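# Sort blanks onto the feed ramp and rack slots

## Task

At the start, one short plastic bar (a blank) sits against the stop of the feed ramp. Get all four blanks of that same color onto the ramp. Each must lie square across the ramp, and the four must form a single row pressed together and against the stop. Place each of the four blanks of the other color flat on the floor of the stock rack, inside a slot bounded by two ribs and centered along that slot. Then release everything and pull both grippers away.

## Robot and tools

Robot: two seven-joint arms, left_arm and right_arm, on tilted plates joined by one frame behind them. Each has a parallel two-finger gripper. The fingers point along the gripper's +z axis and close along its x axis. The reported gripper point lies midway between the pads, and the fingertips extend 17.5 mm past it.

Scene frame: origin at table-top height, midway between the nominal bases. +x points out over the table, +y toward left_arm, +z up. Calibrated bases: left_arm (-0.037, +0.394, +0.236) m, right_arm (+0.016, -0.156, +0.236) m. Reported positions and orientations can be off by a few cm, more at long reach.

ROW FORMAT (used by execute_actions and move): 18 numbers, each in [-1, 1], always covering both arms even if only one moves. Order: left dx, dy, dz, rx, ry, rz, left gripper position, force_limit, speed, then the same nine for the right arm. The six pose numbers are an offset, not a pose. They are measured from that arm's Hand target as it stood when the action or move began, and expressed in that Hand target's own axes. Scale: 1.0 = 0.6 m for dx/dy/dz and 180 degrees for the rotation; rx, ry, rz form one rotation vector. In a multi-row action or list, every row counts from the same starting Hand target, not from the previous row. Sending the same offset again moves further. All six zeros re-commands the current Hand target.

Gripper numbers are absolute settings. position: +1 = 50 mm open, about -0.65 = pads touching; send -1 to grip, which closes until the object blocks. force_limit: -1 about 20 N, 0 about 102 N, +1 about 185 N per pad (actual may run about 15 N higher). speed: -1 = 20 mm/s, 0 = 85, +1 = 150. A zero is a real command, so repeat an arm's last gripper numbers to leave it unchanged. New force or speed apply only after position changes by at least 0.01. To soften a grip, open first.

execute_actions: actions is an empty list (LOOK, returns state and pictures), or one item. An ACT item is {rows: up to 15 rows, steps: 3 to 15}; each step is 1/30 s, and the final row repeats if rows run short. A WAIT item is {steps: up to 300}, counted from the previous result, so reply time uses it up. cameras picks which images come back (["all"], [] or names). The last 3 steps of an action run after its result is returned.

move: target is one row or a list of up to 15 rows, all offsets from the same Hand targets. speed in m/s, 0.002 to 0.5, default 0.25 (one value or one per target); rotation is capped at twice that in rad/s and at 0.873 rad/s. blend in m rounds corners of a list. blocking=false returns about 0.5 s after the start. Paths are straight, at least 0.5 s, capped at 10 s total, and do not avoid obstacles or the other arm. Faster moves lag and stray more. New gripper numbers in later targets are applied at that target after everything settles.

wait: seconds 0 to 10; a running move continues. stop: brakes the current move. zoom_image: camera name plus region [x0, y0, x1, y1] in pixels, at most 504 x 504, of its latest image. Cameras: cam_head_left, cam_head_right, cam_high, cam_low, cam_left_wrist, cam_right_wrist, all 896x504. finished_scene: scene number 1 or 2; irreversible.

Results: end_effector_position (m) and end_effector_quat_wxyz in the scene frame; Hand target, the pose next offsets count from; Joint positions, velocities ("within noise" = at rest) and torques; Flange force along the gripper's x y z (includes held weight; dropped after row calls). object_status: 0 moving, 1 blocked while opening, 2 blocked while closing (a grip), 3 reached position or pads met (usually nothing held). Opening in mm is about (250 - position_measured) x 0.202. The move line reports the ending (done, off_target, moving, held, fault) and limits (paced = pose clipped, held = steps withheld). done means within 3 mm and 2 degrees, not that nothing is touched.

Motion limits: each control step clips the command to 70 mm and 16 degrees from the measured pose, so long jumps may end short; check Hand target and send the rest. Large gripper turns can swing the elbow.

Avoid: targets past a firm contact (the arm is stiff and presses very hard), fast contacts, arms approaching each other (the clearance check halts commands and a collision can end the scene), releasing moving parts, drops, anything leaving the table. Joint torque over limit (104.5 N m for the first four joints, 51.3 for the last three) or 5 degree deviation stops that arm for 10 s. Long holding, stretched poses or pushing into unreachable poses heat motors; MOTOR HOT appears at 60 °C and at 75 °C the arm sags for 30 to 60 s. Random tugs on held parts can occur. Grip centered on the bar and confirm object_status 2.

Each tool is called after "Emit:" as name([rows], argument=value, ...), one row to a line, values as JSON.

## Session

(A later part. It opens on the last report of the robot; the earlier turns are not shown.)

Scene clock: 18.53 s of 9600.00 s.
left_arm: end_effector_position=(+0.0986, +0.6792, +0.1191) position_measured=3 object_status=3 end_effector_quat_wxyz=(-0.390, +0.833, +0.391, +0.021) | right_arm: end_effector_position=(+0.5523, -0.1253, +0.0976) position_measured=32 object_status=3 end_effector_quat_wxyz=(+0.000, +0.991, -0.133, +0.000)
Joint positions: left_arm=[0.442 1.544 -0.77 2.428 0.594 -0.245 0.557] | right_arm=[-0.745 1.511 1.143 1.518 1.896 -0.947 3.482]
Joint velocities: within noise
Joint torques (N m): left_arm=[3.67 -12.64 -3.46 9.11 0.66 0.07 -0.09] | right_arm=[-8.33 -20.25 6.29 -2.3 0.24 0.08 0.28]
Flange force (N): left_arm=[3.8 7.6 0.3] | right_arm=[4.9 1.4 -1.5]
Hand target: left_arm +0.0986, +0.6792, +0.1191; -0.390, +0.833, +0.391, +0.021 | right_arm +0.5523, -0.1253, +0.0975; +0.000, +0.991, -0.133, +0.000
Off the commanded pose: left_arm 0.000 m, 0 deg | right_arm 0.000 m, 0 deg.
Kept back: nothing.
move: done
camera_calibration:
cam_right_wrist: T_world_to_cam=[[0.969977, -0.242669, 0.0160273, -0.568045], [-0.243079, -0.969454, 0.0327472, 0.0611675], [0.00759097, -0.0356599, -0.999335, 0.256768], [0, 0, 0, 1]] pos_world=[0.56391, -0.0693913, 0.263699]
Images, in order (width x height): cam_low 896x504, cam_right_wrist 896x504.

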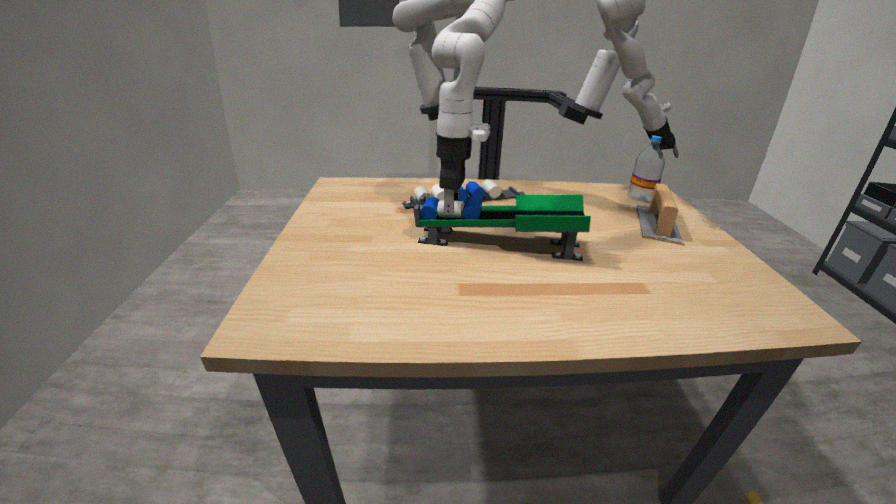

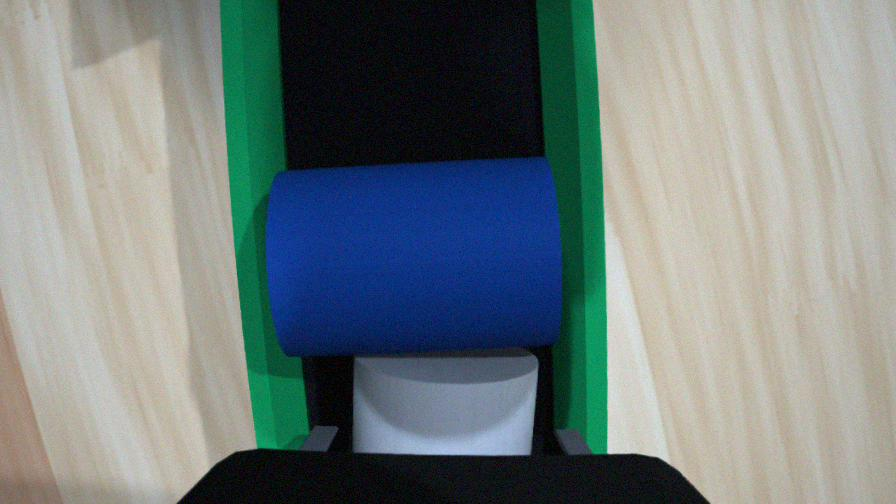

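Emit:
move([
  [0,0,0,0,0,0,1,-0.5,0,0,0,0,0,0,0,-1,-0.6,-0.5],
  [0,0,0,0,0,0,1,-0.5,0,0,0,-0.1,0,0,0,-1,-0.6,-0.5],
], cameras=["cam_right_wrist","cam_low"], speed=0.08)

Emit:
zoom_image(camera="cam_low", region=[390, 130, 570, 260])

Scene clock: 20.57 s of 9600.00 s.
left_arm: end_effector_position=(+0.0986, +0.6792, +0.1191) position_measured=3 object_status=3 end_effector_quat_wxyz=(-0.390, +0.833, +0.391, +0.021) | right_arm: end_effector_position=(+0.5523, -0.1253, +0.1575) position_measured=58 object_status=2 end_effector_quat_wxyz=(+0.000, +0.991, -0.133, +0.000)
Joint positions: left_arm=[0.442 1.544 -0.77 2.428 0.594 -0.245 0.557] | right_arm=[-0.792 1.424 1.21 1.542 1.974 -1.026 3.45]
Joint velocities: within noise
Joint torques (N m): left_arm=[3.58 -12.6 -3.53 9.15 0.7 0.06 -0.09] | right_arm=[-8.33 -19.87 6.56 -3.04 0.22 0.04 0.26]
Flange force (N): left_arm=[3.7 7.8 -0.1] | right_arm=[4.8 1.4 -1.2]
Hand target: left_arm +0.0986, +0.6792, +0.1191; -0.390, +0.833, +0.391, +0.021 | right_arm +0.5523, -0.1253, +0.1575; +0.000, +0.991, -0.133, +0.000
Off the commanded pose: left_arm 0.000 m, 0 deg | right_arm 0.000 m, 0 deg.
Kept back: nothing.
move: done
camera_calibration:
cam_right_wrist: T_world_to_cam=[[0.969974, -0.242682, 0.0159998, -0.568992], [-0.243091, -0.969448, 0.0328075, 0.0591746], [0.00754924, -0.0357118, -0.999334, 0.316631], [0, 0, 0, 1]] pos_world=[0.563902, -0.0694097, 0.323582]
Images, in order (width x height): cam_low 896x504, cam_right_wrist 896x504.

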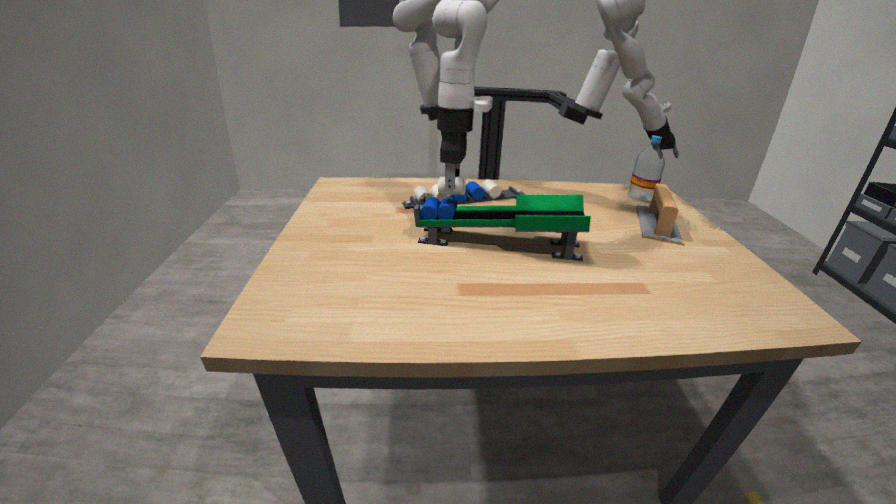

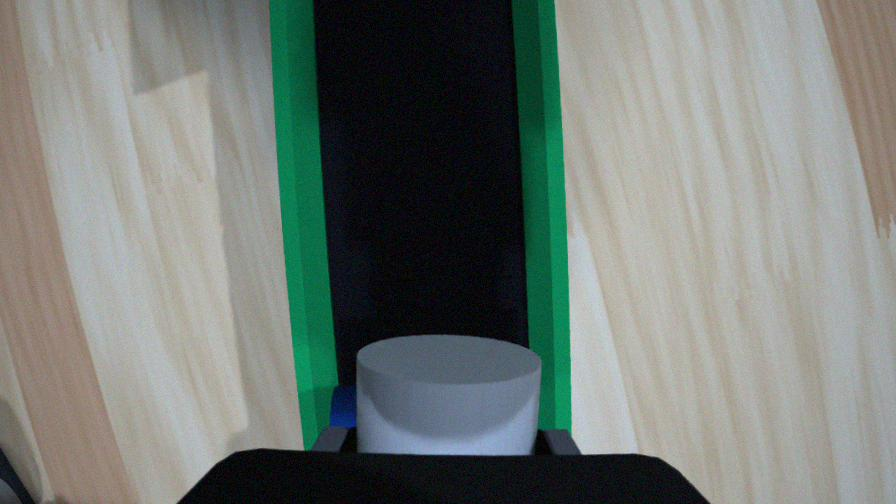

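Scaled by 2.800 from the camera's 896x504 image, which has a finer 1280x720 frame.

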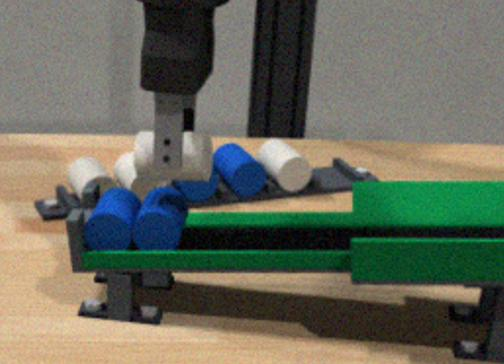

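Emit:
move(target=[0,0,0,0,0,0,1,-0.5,0,-0.5502,-0.1703,0.0625,-0.0270,-0.0146,0.3164,-1,-0.6,-0.5], cameras=["cam_right_wrist","cam_low"])

Scene clock: 24.30 s of 9600.00 s.
left_arm: end_effector_position=(+0.0986, +0.6792, +0.1191) position_measured=3 object_status=3 end_effector_quat_wxyz=(-0.390, +0.833, +0.391, +0.021) | right_arm: end_effector_position=(+0.2609, +0.0604, +0.1200) position_measured=58 object_status=2 end_effector_quat_wxyz=(+0.037, +0.807, -0.589, -0.027)
Joint positions: left_arm=[0.442 1.544 -0.77 2.428 0.594 -0.245 0.557] | right_arm=[-1.53 1.568 1.028 2.019 1.672 -1.002 2.223]
Joint velocities: left_arm=[within noise] | right_arm=[-0.002 0.001 0 -0.001 0.002 -0.001 -0.006]
Joint torques (N m): left_arm=[3.68 -12.65 -3.51 9.09 0.62 0.03 -0.11] | right_arm=[-4.84 -16.59 5.76 -0.07 0.6 -0.07 0.28]
Flange force (N): left_arm=[3.6 7.8 0.2] | right_arm=[3.0 -4.0 -1.7]
Hand target: left_arm +0.0986, +0.6792, +0.1191; -0.390, +0.833, +0.391, +0.021 | right_arm +0.2609, +0.0605, +0.1200; +0.037, +0.807, -0.589, -0.027
Off the commanded pose: left_arm 0.000 m, 0 deg | right_arm 0.000 m, 0 deg.
Kept back: nothing.
move: done
camera_calibration:
cam_right_wrist: T_world_to_cam=[[0.326277, -0.945171, 0.0139725, -0.0300787], [-0.938421, -0.3221, 0.124968, 0.300937], [-0.113616, -0.0538864, -0.992062, 0.319907], [0, 0, 0, 1]] pos_world=[0.328566, 0.0857409, 0.280181]
Images, in order (width x height): cam_low 896x504, cam_right_wrist 896x504.

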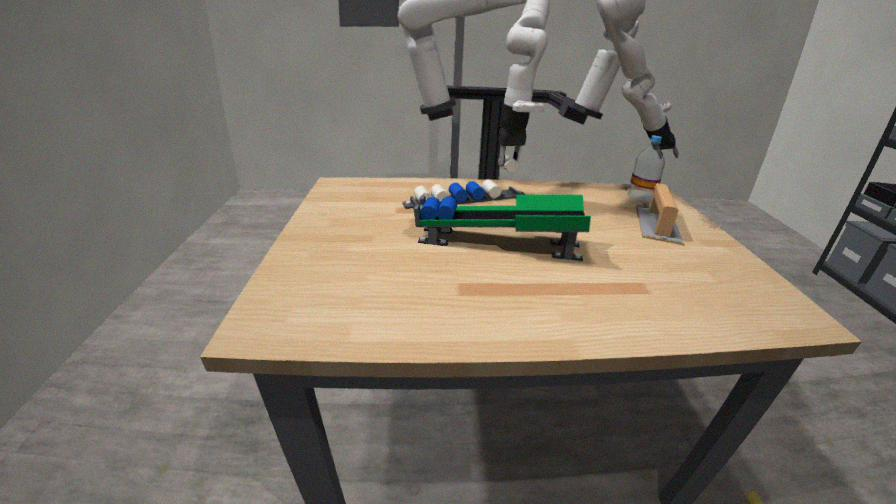

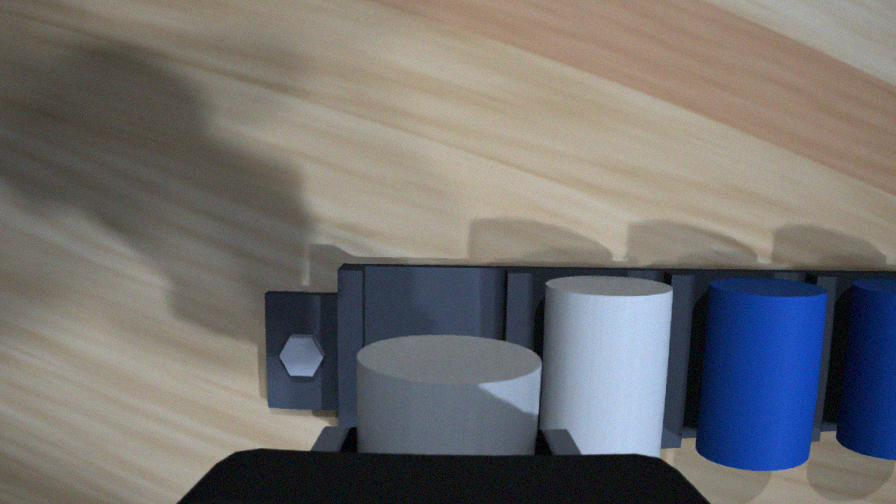

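Emit:
move([
  [0,0,0,0,0,0,1,-0.5,0,-0.0038,-0.0050,0,0,0,0,-1,-0.6,-0.5],
  [0,0,0,0,0,0,1,-0.5,0,-0.0038,-0.0162,0.1212,0,0,0,-1,-0.6,-0.5],
], cameras=["cam_right_wrist","cam_low"], speed=0.1, blend=0.005)

Emit:
zoom_image(camera="cam_low", region=[390, 130, 570, 260])

Scene clock: 27.03 s of 9600.00 s.
left_arm: end_effector_position=(+0.0986, +0.6792, +0.1191) position_measured=3 object_status=3 end_effector_quat_wxyz=(-0.390, +0.833, +0.391, +0.021) | right_arm: end_effector_position=(+0.2631, +0.0635, +0.0468) position_measured=58 object_status=2 end_effector_quat_wxyz=(+0.037, +0.806, -0.589, -0.027)
Joint positions: left_arm=[0.442 1.544 -0.77 2.428 0.594 -0.245 0.557] | right_arm=[-1.483 1.708 0.924 1.948 1.518 -0.939 2.276]
Joint velocities: within noise
Joint torques (N m): left_arm=[3.61 -12.62 -3.46 9.07 0.69 0.04 -0.07] | right_arm=[-4.67 -17.64 5.66 1.26 0.5 -0.12 0.35]
Flange force (N): left_arm=[3.8 7.7 -0.1] | right_arm=[1.9 -4.5 -1.1]
Hand target: left_arm +0.0986, +0.6792, +0.1191; -0.390, +0.833, +0.391, +0.021 | right_arm +0.2630, +0.0635, +0.0467; +0.037, +0.806, -0.589, -0.027
Off the commanded pose: left_arm 0.000 m, 0 deg | right_arm 0.000 m, 0 deg.
Kept back: nothing.
move: done; blend cut to 0 m at target 1
camera_calibration:
cam_right_wrist: T_world_to_cam=[[0.326168, -0.945208, 0.0140347, -0.0267588], [-0.938459, -0.321984, 0.124984, 0.313074], [-0.113617, -0.0539369, -0.992059, 0.247651], [0, 0, 0, 1]] pos_world=[0.330672, 0.0888695, 0.206931]
Images, in order (width x height): cam_low 896x504, cam_right_wrist 896x504.

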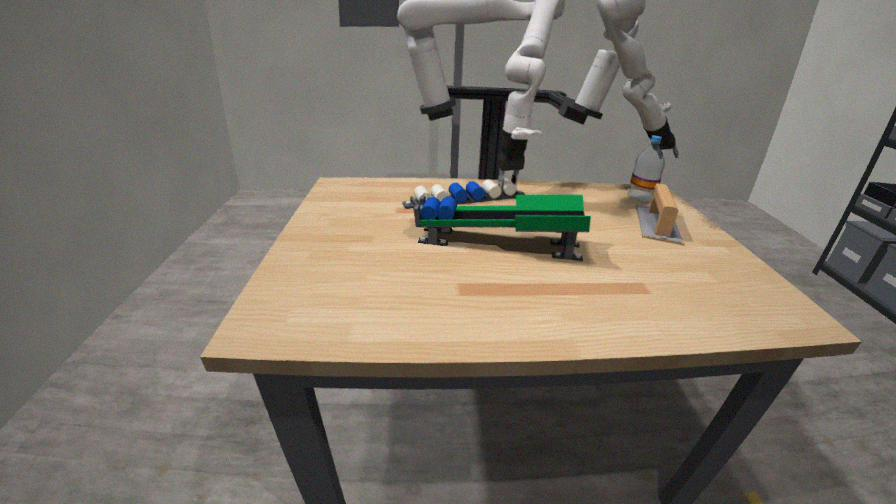

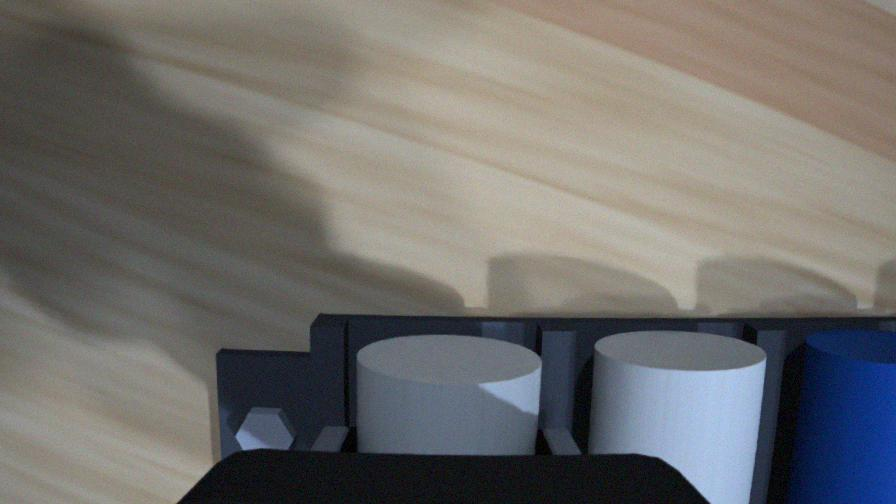

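Scaled by 2.800 from the camera's 896x504 image, which has a finer 1280x720 frame.

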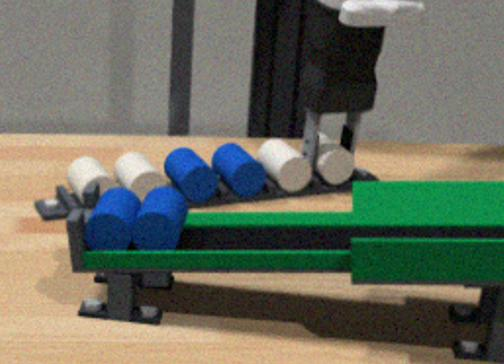

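Emit:
move(target=[0,0,0,0,0,0,1,-0.5,0,0,-0.00038,0.00415,0,0,0,-1,-0.6,-0.5], cameras=[], speed=0.02)

Emit:
move(target=[0,0,0,0,0,0,1,-0.5,0,0,-0.00038,0.00415,0,0,0,-1,-0.6,-0.5], cameras=["cam_right_wrist"], speed=0.02)

Scene clock: 27.97 s of 9600.00 s.
left_arm: end_effector_position=(+0.0986, +0.6792, +0.1191) position_measured=3 object_status=3 end_effector_quat_wxyz=(-0.390, +0.833, +0.391, +0.021) | right_arm: end_effector_position=(+0.2630, +0.0635, +0.0443) position_measured=58 object_status=2 end_effector_quat_wxyz=(+0.037, +0.807, -0.589, -0.027)
Joint positions: left_arm=[0.442 1.544 -0.77 2.428 0.594 -0.245 0.557] | right_arm=[-1.481 1.712 0.921 1.945 1.513 -0.937 2.278]
Joint velocities: within noise
Joint torques (N m): left_arm=[3.58 -12.61 -3.46 9.2 0.67 0.05 -0.11] | right_arm=[-4.4 -14.88 3.76 0.9 0.33 -0.14 0.23]
Flange force (N): left_arm=[3.9 8.2 -0.2] | right_arm=[3.1 -4.2 -9.7]
Hand target: left_arm +0.0986, +0.6792, +0.1191; -0.390, +0.833, +0.391, +0.021 | right_arm +0.2630, +0.0635, +0.0442; +0.037, +0.807, -0.589, -0.027
Off the commanded pose: left_arm 0.000 m, 0 deg | right_arm 0.000 m, 0 deg.
Kept back: nothing.
move: done
No camera images: "cameras" was empty.

Scene clock: 28.67 s of 9600.00 s.
left_arm: end_effector_position=(+0.0986, +0.6792, +0.1191) position_measured=3 object_status=3 end_effector_quat_wxyz=(-0.390, +0.833, +0.391, +0.021) | right_arm: end_effector_position=(+0.2630, +0.0636, +0.0418) position_measured=58 object_status=2 end_effector_quat_wxyz=(+0.037, +0.807, -0.589, -0.027)
Joint positions: left_arm=[0.442 1.544 -0.77 2.428 0.594 -0.245 0.557] | right_arm=[-1.48 1.717 0.918 1.942 1.508 -0.935 2.28]
Joint velocities: within noise
Joint torques (N m): left_arm=[3.59 -12.6 -3.48 9.14 0.64 0.04 -0.07] | right_arm=[-0.1 1.53 -5.65 -5.7 -3.03 2.58 0.35]
Flange force (N): left_arm=[3.8 8.0 -0.2] | right_arm=[5.8 8.8 -70.9]
Hand target: left_arm +0.0986, +0.6792, +0.1191; -0.390, +0.833, +0.391, +0.021 | right_arm +0.2630, +0.0635, +0.0417; +0.037, +0.807, -0.589, -0.027
Off the commanded pose: left_arm 0.000 m, 0 deg | right_arm 0.000 m, 0 deg.
Kept back: nothing.
move: done
camera_calibration:
cam_right_wrist: T_world_to_cam=[[0.326194, -0.9452, 0.0139413, -0.0266457], [-0.93845, -0.322022, 0.12495, 0.313704], [-0.113613, -0.0538412, -0.992065, 0.242688], [0, 0, 0, 1]] pos_world=[0.33066, 0.0889008, 0.201936]
Images, in order (width x height): cam_right_wrist 896x504.

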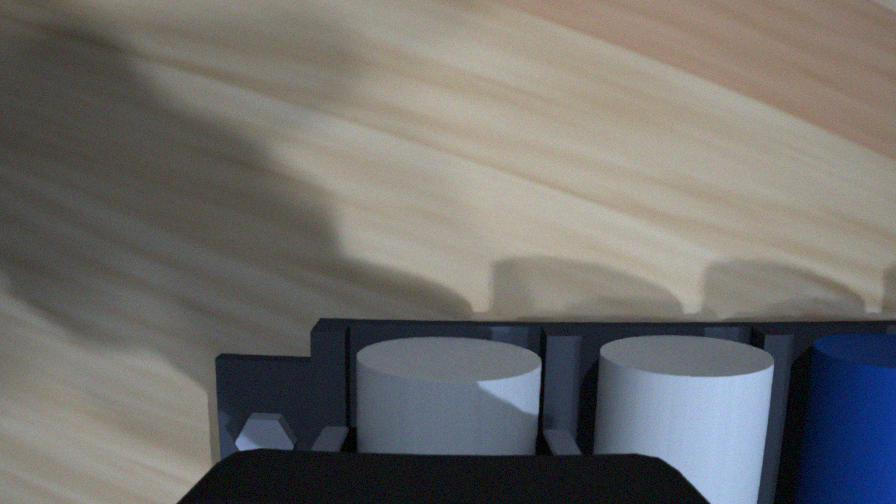

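Emit:
move([
  [0,0,0,0,0,0,1,-0.5,0,0,0.0003,-0.0032,0,0,0,-1,-0.6,-0.5],
  [0,0,0,0,0,0,1,-0.5,0,0,0.0003,-0.0032,0,0,0,1,-0.6,-0.9],
], cameras=["cam_right_wrist"], speed=0.02)

Scene clock: 30.93 s of 9600.00 s.
left_arm: end_effector_position=(+0.0986, +0.6792, +0.1191) position_measured=3 object_status=3 end_effector_quat_wxyz=(-0.390, +0.833, +0.391, +0.021) | right_arm: end_effector_position=(+0.2630, +0.0635, +0.0437) position_measured=3 object_status=0 end_effector_quat_wxyz=(+0.037, +0.807, -0.589, -0.027)
Joint positions: left_arm=[0.442 1.544 -0.77 2.428 0.594 -0.245 0.557] | right_arm=[-1.481 1.713 0.92 1.944 1.512 -0.937 2.279]
Joint velocities: within noise
Joint torques (N m): left_arm=[3.61 -12.6 -3.52 9.16 0.7 0.04 -0.11] | right_arm=[-4.73 -17.03 5.49 1.25 0.41 -0.09 0.25]
Flange force (N): left_arm=[3.8 7.8 0.0] | right_arm=[2.4 -4.5 -2.7]
Hand target: left_arm +0.0986, +0.6792, +0.1191; -0.390, +0.833, +0.391, +0.021 | right_arm +0.2630, +0.0635, +0.0437; +0.037, +0.807, -0.589, -0.027
Off the commanded pose: left_arm 0.000 m, 0 deg | right_arm 0.000 m, 0 deg.
Kept back: nothing.
move: done
camera_calibration:
cam_right_wrist: T_world_to_cam=[[0.326205, -0.945194, 0.014092, -0.0267555], [-0.938441, -0.32201, 0.125055, 0.31342], [-0.113663, -0.054018, -0.99205, 0.244547], [0, 0, 0, 1]] pos_world=[0.33065, 0.0888452, 0.203785]
Images, in order (width x height): cam_right_wrist 896x504.

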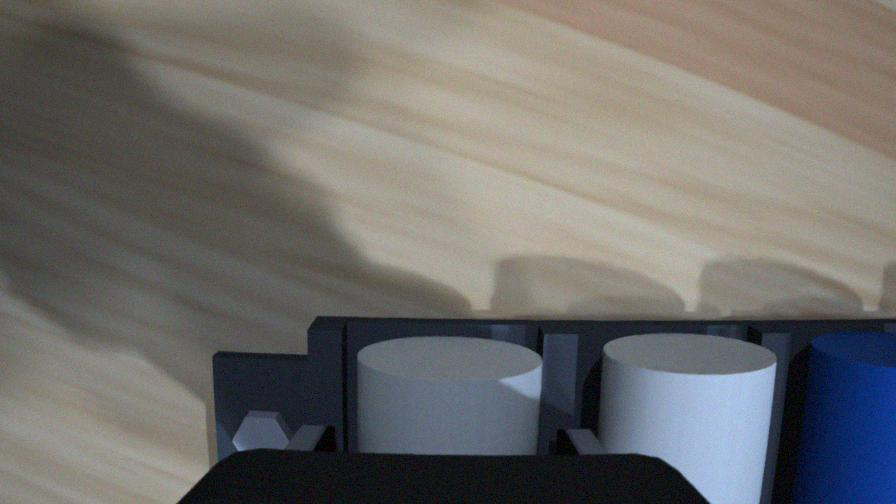

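Emit:
move([
  [0,0,0,0,0,0,1,-0.5,0,0,0.0102,-0.11,0,0,0,1,-0.6,-0.9],
  [0,0,0,0,0,0,1,-0.5,0,0.1823,0.0102,-0.11,0.0294,0,0,1,-0.6,-0.9],
  [0,0,0,0,0,0,1,-0.5,0,0.1823,0.0025,-0.027,0.0294,0,0,1,-0.6,-0.9],
], cameras=["cam_right_wrist"], speed=0.2, blend=[0.03,0.02,0])

Scene clock: 33.40 s of 9600.00 s.
left_arm: end_effector_position=(+0.0986, +0.6792, +0.1191) position_measured=3 object_status=3 end_effector_quat_wxyz=(-0.390, +0.833, +0.391, +0.021) | right_arm: end_effector_position=(+0.2963, -0.0407, +0.0600) position_measured=3 object_status=3 end_effector_quat_wxyz=(+0.000, +0.807, -0.590, +0.000)
Joint positions: left_arm=[0.442 1.544 -0.77 2.428 0.594 -0.245 0.557] | right_arm=[-1.311 1.694 0.976 2.199 1.248 -0.931 2.809]
Joint velocities: within noise
Joint torques (N m): left_arm=[3.58 -12.58 -3.46 9.14 0.65 0.07 -0.07] | right_arm=[-5.16 -14.98 4.75 2.55 0.21 0.11 0.16]
Flange force (N): left_arm=[3.9 7.9 -0.2] | right_arm=[5.1 -4.1 -2.6]
Hand target: left_arm +0.0986, +0.6792, +0.1191; -0.390, +0.833, +0.391, +0.021 | right_arm +0.2963, -0.0407, +0.0599; +0.000, +0.807, -0.590, +0.000
Off the commanded pose: left_arm 0.000 m, 0 deg | right_arm 0.000 m, 0 deg.
Kept back: nothing.
move: done; blend cut to 0 m at target 1
camera_calibration:
cam_right_wrist: T_world_to_cam=[[0.324872, -0.945619, 0.0161984, -0.136047], [-0.945402, -0.324232, 0.0330016, 0.316521], [-0.0259549, -0.0260353, -0.999324, 0.234494], [0, 0, 0, 1]] pos_world=[0.349523, -0.0199171, 0.226093]
Images, in order (width x height): cam_right_wrist 896x504.

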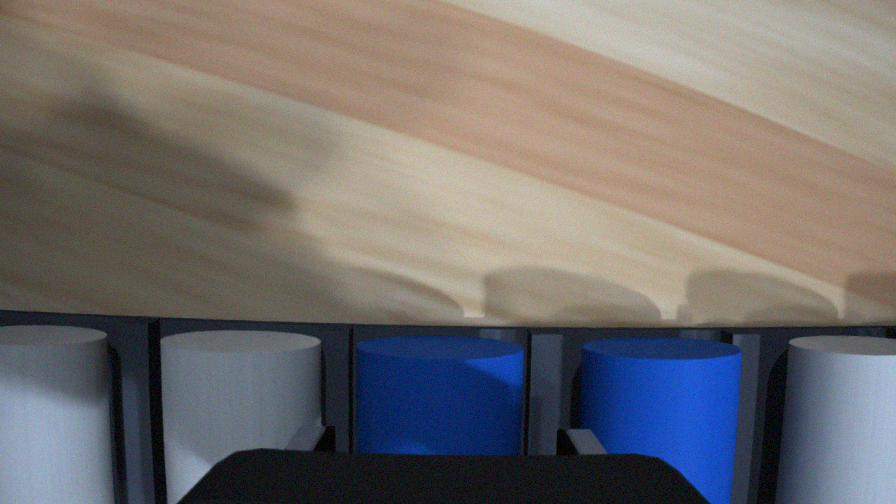

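Emit:
move([
  [0,0,0,0,0,0,1,-0.5,0,-0.0008,0,0,0,0,0,0.87,-0.6,-0.5],
  [0,0,0,0,0,0,1,-0.5,0,-0.0008,0,0.04,0,0,0,0.87,-0.6,-0.5],
], cameras=["cam_right_wrist"], speed=0.06)

Scene clock: 35.10 s of 9600.00 s.
left_arm: end_effector_position=(+0.0986, +0.6792, +0.1191) position_measured=3 object_status=3 end_effector_quat_wxyz=(-0.390, +0.833, +0.391, +0.021) | right_arm: end_effector_position=(+0.2961, -0.0402, +0.0360) position_measured=23 object_status=3 end_effector_quat_wxyz=(+0.000, +0.807, -0.590, +0.000)
Joint positions: left_arm=[0.442 1.544 -0.77 2.428 0.594 -0.245 0.557] | right_arm=[-1.3 1.749 0.943 2.17 1.187 -0.929 2.825]
Joint velocities: within noise
Joint torques (N m): left_arm=[3.58 -12.56 -3.45 9.11 0.67 0.05 -0.11] | right_arm=[-5.12 -15.23 5.09 2.98 0.31 0.15 0.3]
Flange force (N): left_arm=[3.9 7.8 -0.3] | right_arm=[4.2 -3.8 -1.7]
Hand target: left_arm +0.0986, +0.6792, +0.1191; -0.390, +0.833, +0.391, +0.021 | right_arm +0.2961, -0.0402, +0.0359; +0.000, +0.807, -0.590, +0.000
Off the commanded pose: left_arm 0.000 m, 0 deg | right_arm 0.000 m, 0 deg.
Kept back: nothing.
move: done
camera_calibration:
cam_right_wrist: T_world_to_cam=[[0.32487, -0.945621, 0.0161495, -0.13517], [-0.945402, -0.324232, 0.0329821, 0.317312], [-0.0259523, -0.0259827, -0.999325, 0.210529], [0, 0, 0, 1]] pos_world=[0.349364, -0.0194665, 0.202104]
Images, in order (width x height): cam_right_wrist 896x504.

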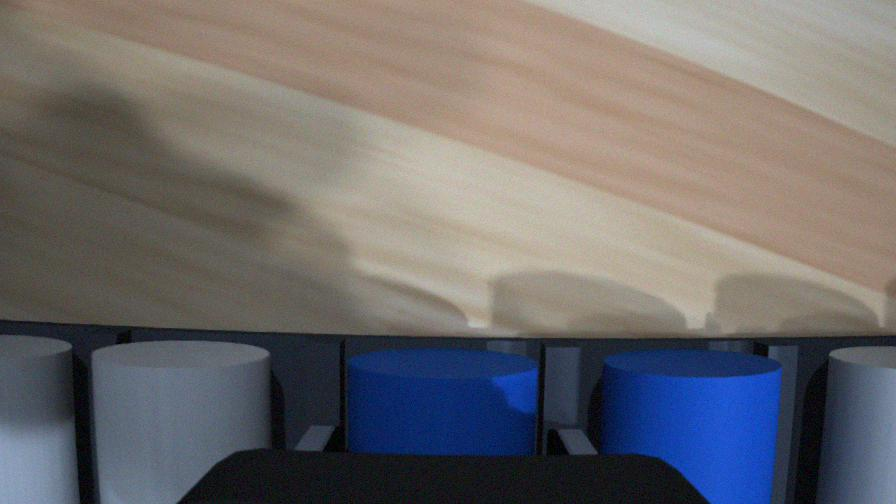

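Emit:
move([
  [0,0,0,0,0,0,1,-0.5,0,0,0,0,0,0,0,-1,-0.6,-0.5],
  [0,0,0,0,0,0,1,-0.5,0,0,0,-0.12,0,0,0,-1,-0.6,-0.5],
  [0,0,0,0,0,0,1,-0.5,0,0.2057,-0.3963,-0.19,0,0,0.1556,-1,-0.6,-0.5],
], cameras=["cam_right_wrist","cam_low"], speed=[0.1,0.1,0.2], blend=[0,0.03,0])

Emit:
zoom_image(camera="cam_low", region=[390, 130, 570, 260])

Scene clock: 38.90 s of 9600.00 s.
left_arm: end_effector_position=(+0.0986, +0.6792, +0.1191) position_measured=3 object_status=3 end_effector_quat_wxyz=(-0.390, +0.833, +0.391, +0.021) | right_arm: end_effector_position=(+0.5601, -0.0856, +0.1499) position_measured=57 object_status=2 end_effector_quat_wxyz=(+0.000, -0.641, +0.768, +0.000)
Joint positions: left_arm=[0.442 1.544 -0.77 2.428 0.594 -0.245 0.557] | right_arm=[-0.851 1.552 1.332 1.47 1.851 -1.157 1.911]
Joint velocities: left_arm=[within noise] | right_arm=[0.002 0.001 0.001 -0.007 0 -0.003 -0.005]
Joint torques (N m): left_arm=[3.64 -12.59 -3.48 9.1 0.67 0.08 -0.1] | right_arm=[-8.45 -20.82 7.6 -2.29 0.18 0.14 0.3]
Flange force (N): left_arm=[3.7 7.5 0.2] | right_arm=[1.1 -5.5 -1.0]
Hand target: left_arm +0.0986, +0.6792, +0.1191; -0.390, +0.833, +0.391, +0.021 | right_arm +0.5602, -0.0856, +0.1499; +0.000, -0.641, +0.768, +0.000
Off the commanded pose: left_arm 0.000 m, 0 deg | right_arm 0.000 m, 0 deg.
Kept back: nothing.
move: done
camera_calibration:
cam_right_wrist: T_world_to_cam=[[-0.15713, -0.987445, 0.0162006, 0.00071343], [-0.986959, 0.157591, 0.032823, 0.612969], [-0.0349639, -0.0108318, -0.99933, 0.336387], [0, 0, 0, 1]] pos_world=[0.616848, -0.0922503, 0.316031]
Images, in order (width x height): cam_low 896x504, cam_right_wrist 896x504.

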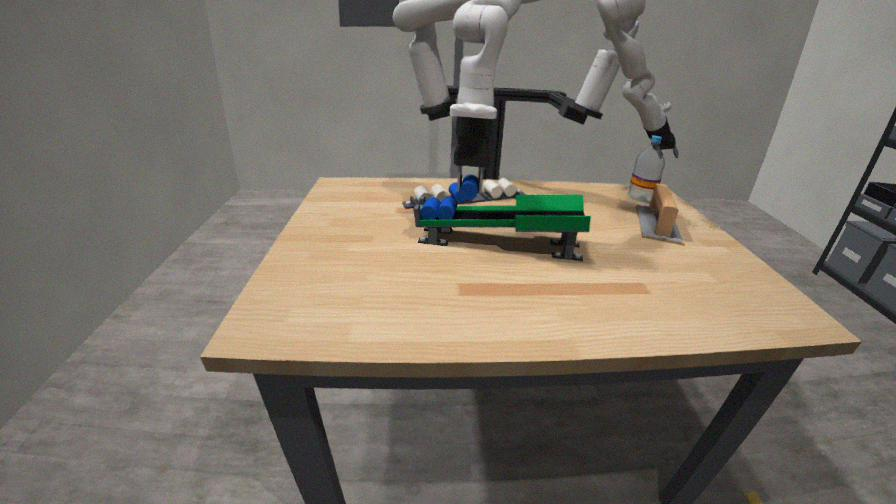

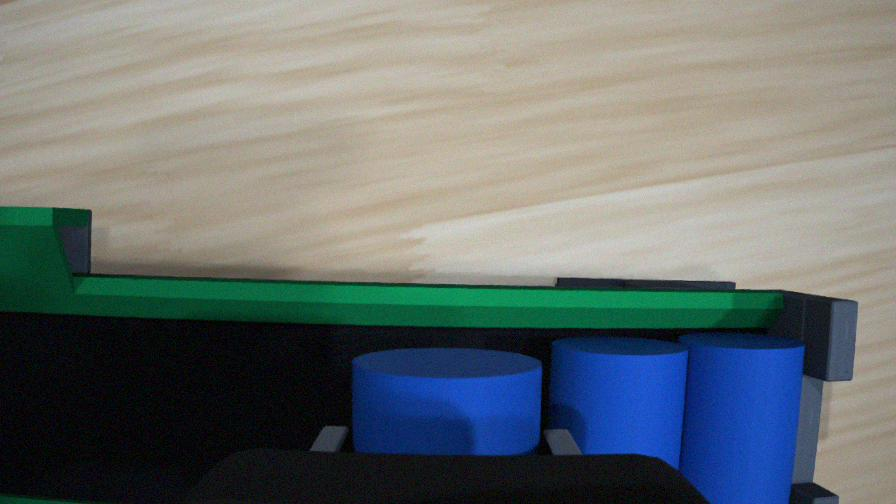

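Scaled by 2.800 from the camera's 896x504 image, which has a finer 1280x720 frame.

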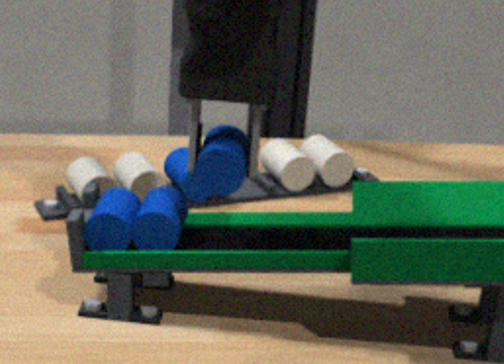

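Emit:
move([
  [0,0,0,0,0,0,1,-0.5,0,0,0.0063,0.085,0,0,0,-1,-0.6,-0.5],
  [0,0,0,0,0,0,1,-0.5,0,0,0.0063,0.0917,0,0,0,-1,-0.6,-0.5],
], cameras=["cam_right_wrist","cam_low"], speed=[0.1,0.02])

Emit:
zoom_image(camera="cam_low", region=[390, 130, 570, 260])

Scene clock: 41.33 s of 9600.00 s.
left_arm: end_effector_position=(+0.0986, +0.6792, +0.1191) position_measured=3 object_status=3 end_effector_quat_wxyz=(-0.390, +0.833, +0.391, +0.021) | right_arm: end_effector_position=(+0.5564, -0.0849, +0.0949) position_measured=57 object_status=2 end_effector_quat_wxyz=(+0.000, -0.641, +0.768, +0.000)
Joint positions: left_arm=[0.442 1.544 -0.77 2.428 0.594 -0.245 0.557] | right_arm=[-0.823 1.631 1.275 1.46 1.779 -1.085 1.935]
Joint velocities: within noise
Joint torques (N m): left_arm=[3.63 -12.64 -3.48 9.07 0.7 0.07 -0.08] | right_arm=[-8.34 -21.1 7.32 -1.62 0.29 0.17 0.23]
Flange force (N): left_arm=[3.7 7.5 0.1] | right_arm=[1.2 -5.3 -0.8]
Hand target: left_arm +0.0986, +0.6792, +0.1191; -0.390, +0.833, +0.391, +0.021 | right_arm +0.5564, -0.0849, +0.0949; +0.000, -0.641, +0.768, +0.000
Off the commanded pose: left_arm 0.000 m, 0 deg | right_arm 0.000 m, 0 deg.
Kept back: nothing.
move: done
camera_calibration:
cam_right_wrist: T_world_to_cam=[[-0.157209, -0.987432, 0.0162403, 0.00173122], [-0.986943, 0.157672, 0.0328965, 0.611038], [-0.0350437, -0.0108567, -0.999327, 0.281341], [0, 0, 0, 1]] pos_world=[0.613191, -0.09158, 0.261022]
Images, in order (width x height): cam_low 896x504, cam_right_wrist 896x504.

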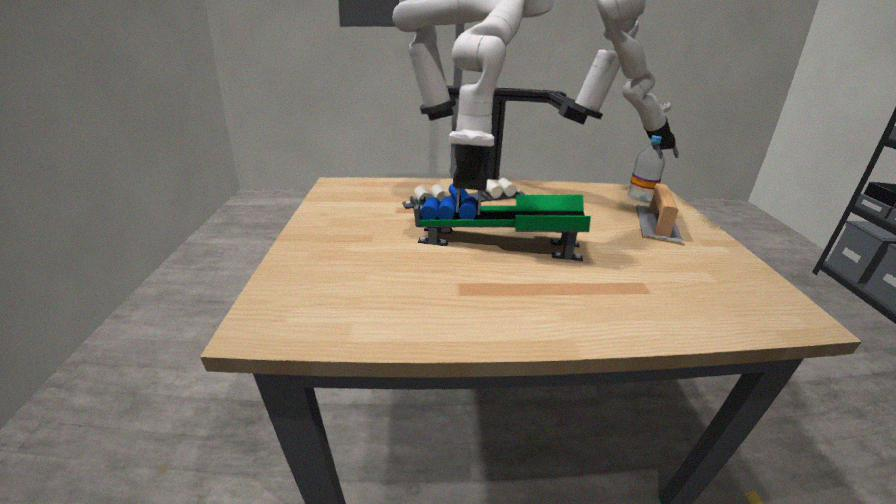

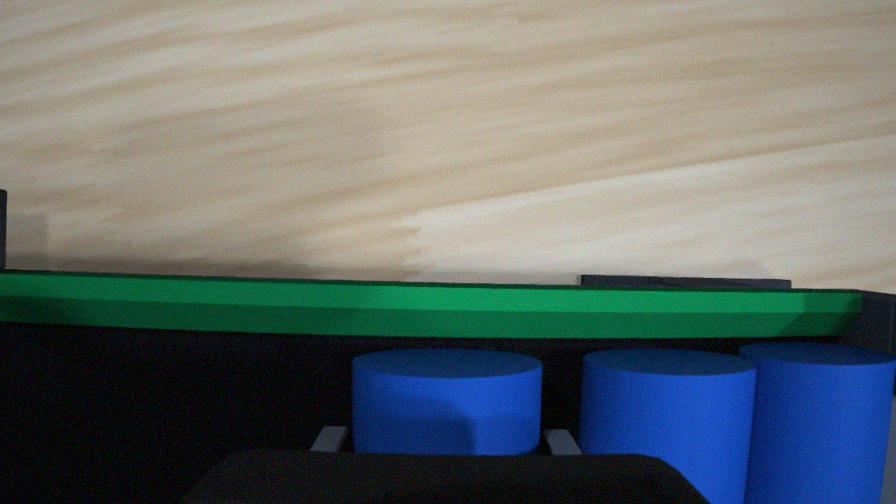

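Scaled by 2.800 from the camera's 896x504 image, which has a finer 1280x720 frame.

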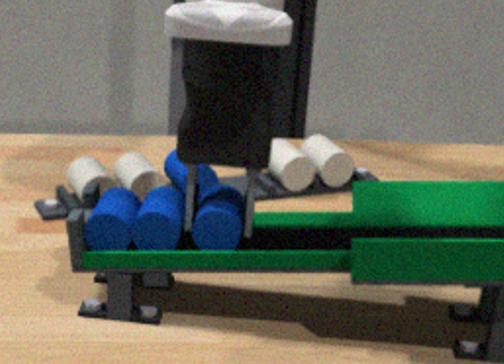

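Emit:
move(target=[0,0,0,0,0,0,1,-0.5,0,0,0,0.0025,0,0,0,-1,-0.6,-0.5], cameras=[], speed=0.02)

Scene clock: 42.27 s of 9600.00 s.
left_arm: end_effector_position=(+0.0986, +0.6792, +0.1191) position_measured=3 object_status=3 end_effector_quat_wxyz=(-0.390, +0.833, +0.391, +0.021) | right_arm: end_effector_position=(+0.5565, -0.0849, +0.0935) position_measured=57 object_status=2 end_effector_quat_wxyz=(+0.000, -0.641, +0.768, +0.000)
Joint positions: left_arm=[0.442 1.544 -0.77 2.428 0.594 -0.245 0.557] | right_arm=[-0.822 1.633 1.273 1.46 1.777 -1.084 1.935]
Joint velocities: within noise
Joint torques (N m): left_arm=[3.6 -12.61 -3.52 9.16 0.68 0.06 -0.08] | right_arm=[-6.5 -16.01 4.33 -3.36 -1.25 1.75 0.24]
Flange force (N): left_arm=[3.7 7.9 0.0] | right_arm=[4.0 0.8 -17.3]
Hand target: left_arm +0.0986, +0.6792, +0.1191; -0.390, +0.833, +0.391, +0.021 | right_arm +0.5564, -0.0849, +0.0934; +0.000, -0.641, +0.768, +0.000
Off the commanded pose: left_arm 0.000 m, 0 deg | right_arm 0.000 m, 0 deg.
Kept back: nothing.
move: done
No camera images: "cameras" was empty.

Emit:
move([
  [0,0,0,0,0,0,1,-0.5,0,0,0,0,0,0,0,0.8,-0.6,-1],
  [0,0,0,0,0,0,1,-0.5,0,0,0,-0.09,0,0,0,0.8,-0.6,-1],
], cameras=["cam_right_wrist","cam_low"], speed=0.12)

Emit:
zoom_image(camera="cam_low", region=[390, 130, 570, 260])

Scene clock: 44.00 s of 9600.00 s.
left_arm: end_effector_position=(+0.0986, +0.6792, +0.1191) position_measured=3 object_status=3 end_effector_quat_wxyz=(-0.390, +0.833, +0.391, +0.021) | right_arm: end_effector_position=(+0.5564, -0.0849, +0.1473) position_measured=32 object_status=3 end_effector_quat_wxyz=(+0.000, -0.641, +0.768, +0.000)
Joint positions: left_arm=[0.442 1.544 -0.77 2.428 0.594 -0.245 0.557] | right_arm=[-0.857 1.555 1.327 1.484 1.845 -1.15 1.918]
Joint velocities: within noise
Joint torques (N m): left_arm=[3.55 -12.59 -3.5 9.09 0.66 0.07 -0.08] | right_arm=[-8.02 -20.25 7.28 -2.15 0.45 0.16 0.18]
Flange force (N): left_arm=[3.7 7.7 -0.3] | right_arm=[1.3 -4.6 -1.8]
Hand target: left_arm +0.0986, +0.6792, +0.1191; -0.390, +0.833, +0.391, +0.021 | right_arm +0.5564, -0.0849, +0.1474; +0.000, -0.641, +0.768, +0.000
Off the commanded pose: left_arm 0.000 m, 0 deg | right_arm 0.000 m, 0 deg.
Kept back: nothing.
move: done
camera_calibration:
cam_right_wrist: T_world_to_cam=[[-0.157232, -0.987427, 0.0163088, 0.00085058], [-0.986937, 0.157699, 0.0329625, 0.609288], [-0.0351199, -0.010913, -0.999324, 0.333733], [0, 0, 0, 1]] pos_world=[0.613183, -0.091602, 0.31341]
Images, in order (width x height): cam_low 896x504, cam_right_wrist 896x504.

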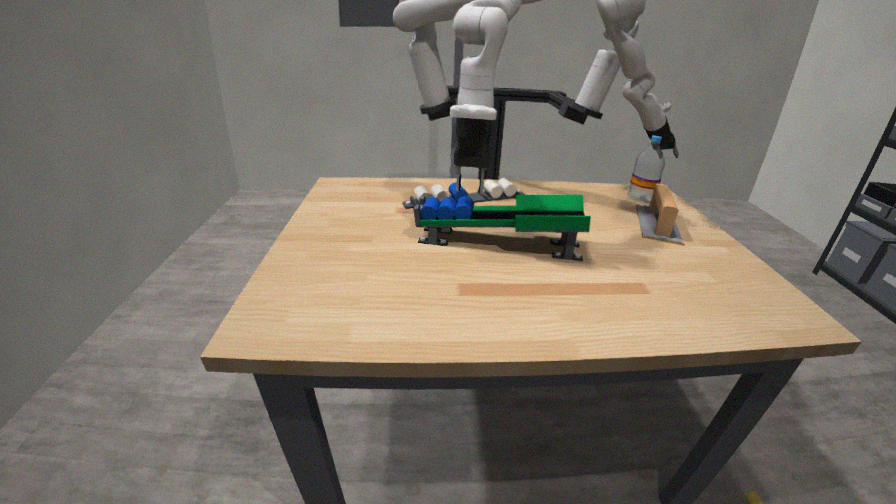

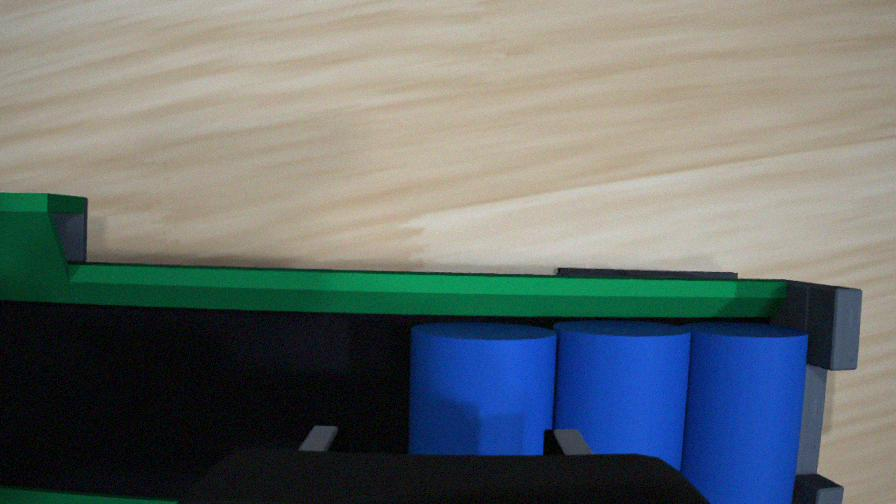

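Scaled by 2.800 from the camera's 896x504 image, which has a finer 1280x720 frame.

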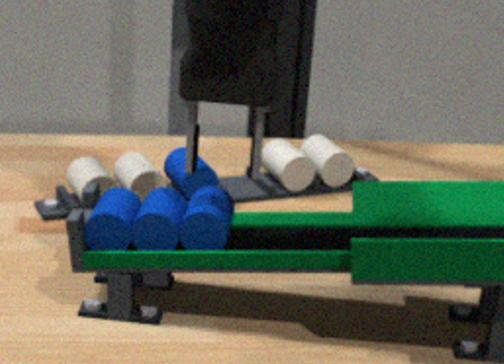

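Emit:
move([
  [0,0,0,0,0,0,1,-0.5,0,0.0828,0.3981,0.0623,0,0,-0.1556,0.87,-0.6,-0.5],
  [0,0,0,0,0,0,1,-0.5,0,0.0828,0.3981,0.15,0,0,-0.1556,0.87,-0.6,-0.5],
  [0,0,0,0,0,0,1,-0.5,0,0.0828,0.3981,0.1857,0,0,-0.1556,0.87,-0.6,-0.5],
], cameras=["cam_right_wrist"], speed=[0.25,0.12,0.06], blend=[0.015,0.005,0])

Scene clock: 47.73 s of 9600.00 s.
left_arm: end_effector_position=(+0.0986, +0.6792, +0.1191) position_measured=3 object_status=3 end_effector_quat_wxyz=(-0.390, +0.833, +0.391, +0.021) | right_arm: end_effector_position=(+0.3125, -0.0910, +0.0361) position_measured=23 object_status=3 end_effector_quat_wxyz=(+0.000, +0.807, -0.590, +0.000)
Joint positions: left_arm=[0.442 1.544 -0.77 2.428 0.594 -0.245 0.557] | right_arm=[-1.138 1.724 0.961 2.207 1.147 -0.923 3.036]
Joint velocities: within noise
Joint torques (N m): left_arm=[3.58 -12.6 -3.49 9.11 0.64 0.04 -0.09] | right_arm=[-5.47 -14.73 4.82 3.08 0.13 0.15 0.24]
Flange force (N): left_arm=[3.8 7.9 -0.2] | right_arm=[4.9 -3.0 -2.5]
Hand target: left_arm +0.0986, +0.6792, +0.1191; -0.390, +0.833, +0.391, +0.021 | right_arm +0.3125, -0.0910, +0.0360; +0.000, +0.807, -0.590, +0.000
Off the commanded pose: left_arm 0.000 m, 0 deg | right_arm 0.000 m, 0 deg.
Kept back: nothing.
move: done; blend cut to 0 m at target 1
camera_calibration:
cam_right_wrist: T_world_to_cam=[[0.324861, -0.945624, 0.0161615, -0.188501], [-0.945405, -0.324221, 0.0330137, 0.31637], [-0.0259787, -0.0260041, -0.999324, 0.209715], [0, 0, 0, 1]] pos_world=[0.365783, -0.0702238, 0.202175]
Images, in order (width x height): cam_right_wrist 896x504.

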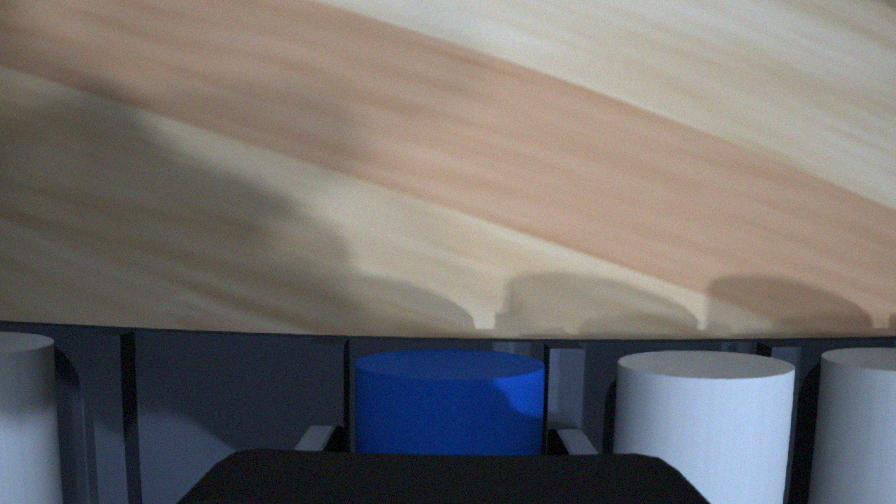

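Emit:
move([
  [0,0,0,0,0,0,1,-0.5,0,0,0,0,0,0,0,-1,-0.6,-0.5],
  [0,0,0,0,0,0,1,-0.5,0,0,0,-0.13,0,0,0,-1,-0.6,-0.5],
  [0,0,0,0,0,0,1,-0.5,0,0.0565,-0.4208,-0.1567,0,0,0.1556,-1,-0.6,-0.5],
  [0,0,0,0,0,0,1,-0.5,0,0.0565,-0.4208,-0.1075,0,0,0.1556,-1,-0.6,-0.5],
], cameras=["cam_right_wrist","cam_low"], speed=[0.1,0.12,0.2,0.1], blend=[0,0.03,0,0])

Emit:
zoom_image(camera="cam_low", region=[390, 130, 570, 260])

Scene clock: 51.37 s of 9600.00 s.
left_arm: end_effector_position=(+0.0986, +0.6792, +0.1191) position_measured=3 object_status=3 end_effector_quat_wxyz=(-0.390, +0.833, +0.391, +0.021) | right_arm: end_effector_position=(+0.5634, -0.0466, +0.1005) position_measured=57 object_status=2 end_effector_quat_wxyz=(+0.000, -0.641, +0.768, +0.000)
Joint positions: left_arm=[0.442 1.544 -0.77 2.428 0.594 -0.245 0.557] | right_arm=[-0.856 1.627 1.253 1.385 1.833 -1.091 1.812]
Joint velocities: within noise
Joint torques (N m): left_arm=[3.58 -12.62 -3.53 9.14 0.65 0.06 -0.11] | right_arm=[-8.24 -22 7.22 -2 0.28 0.26 0.23]
Flange force (N): left_arm=[3.6 7.9 -0.1] | right_arm=[0.3 -5.5 -0.7]
Hand target: left_arm +0.0986, +0.6792, +0.1191; -0.390, +0.833, +0.391, +0.021 | right_arm +0.5634, -0.0466, +0.1005; +0.000, -0.641, +0.768, +0.000
Off the commanded pose: left_arm 0.000 m, 0 deg | right_arm 0.000 m, 0 deg.
Kept back: nothing.
move: done
camera_calibration:
cam_right_wrist: T_world_to_cam=[[-0.157235, -0.987428, 0.0162296, 0.040588], [-0.986939, 0.157698, 0.032911, 0.611661], [-0.0350566, -0.0108429, -0.999327, 0.287628], [0, 0, 0, 1]] pos_world=[0.620137, -0.0532615, 0.266645]
Images, in order (width x height): cam_low 896x504, cam_right_wrist 896x504.

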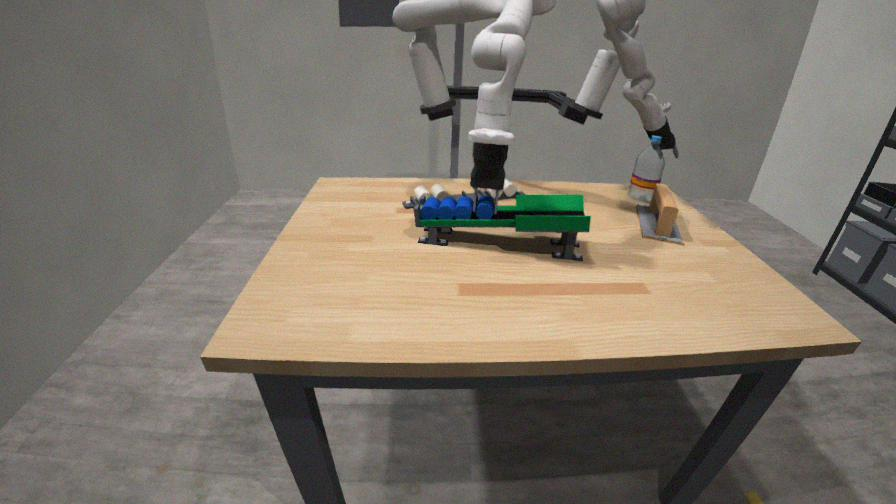

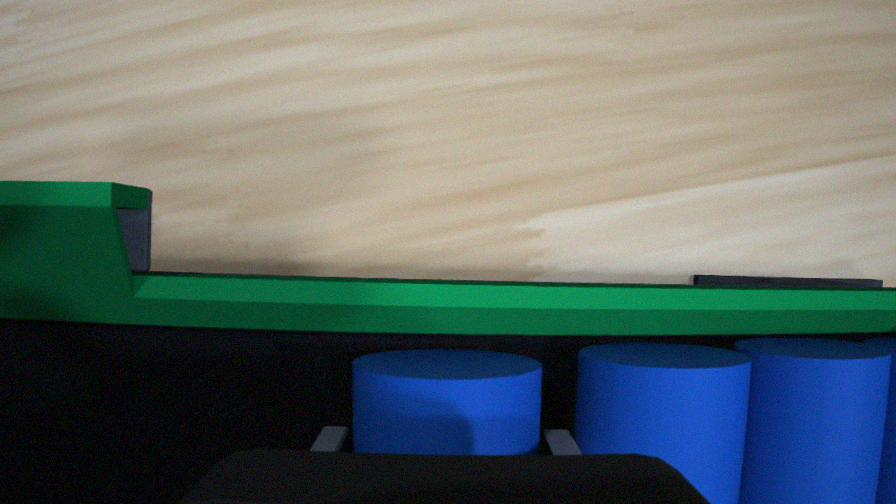

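Scaled by 2.800 from the camera's 896x504 image, which has a finer 1280x720 frame.

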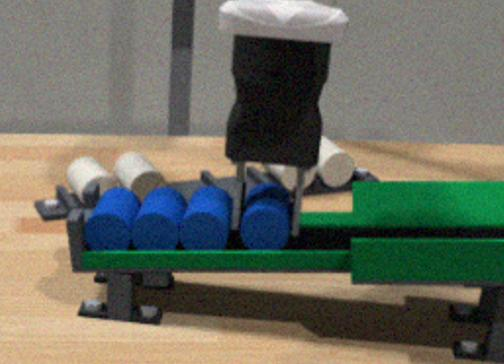

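Emit:
move(target=[0,0,0,0,0,0,1,-0.5,0,0,-0.0012,0.0048,0,0,0,-1,-0.6,-0.5], cameras=[], speed=0.02)

Scene clock: 52.30 s of 9600.00 s.
left_arm: end_effector_position=(+0.0986, +0.6792, +0.1191) position_measured=3 object_status=3 end_effector_quat_wxyz=(-0.390, +0.833, +0.391, +0.021) | right_arm: end_effector_position=(+0.5641, -0.0467, +0.0977) position_measured=57 object_status=2 end_effector_quat_wxyz=(+0.000, -0.641, +0.768, +0.000)
Joint positions: left_arm=[0.442 1.544 -0.77 2.428 0.594 -0.245 0.557] | right_arm=[-0.852 1.632 1.251 1.381 1.83 -1.088 1.811]
Joint velocities: within noise
Joint torques (N m): left_arm=[3.56 -12.6 -3.5 9.13 0.66 0.06 -0.07] | right_arm=[-5.33 -12.65 2 -4.02 -1.82 2.52 0.25]
Flange force (N): left_arm=[3.7 7.9 -0.2] | right_arm=[5.3 2.7 -27.3]
Hand target: left_arm +0.0986, +0.6792, +0.1191; -0.390, +0.833, +0.391, +0.021 | right_arm +0.5641, -0.0467, +0.0976; +0.000, -0.641, +0.768, +0.000
Off the commanded pose: left_arm 0.000 m, 0 deg | right_arm 0.000 m, 0 deg.
Kept back: nothing.
move: done
No camera images: "cameras" was empty.


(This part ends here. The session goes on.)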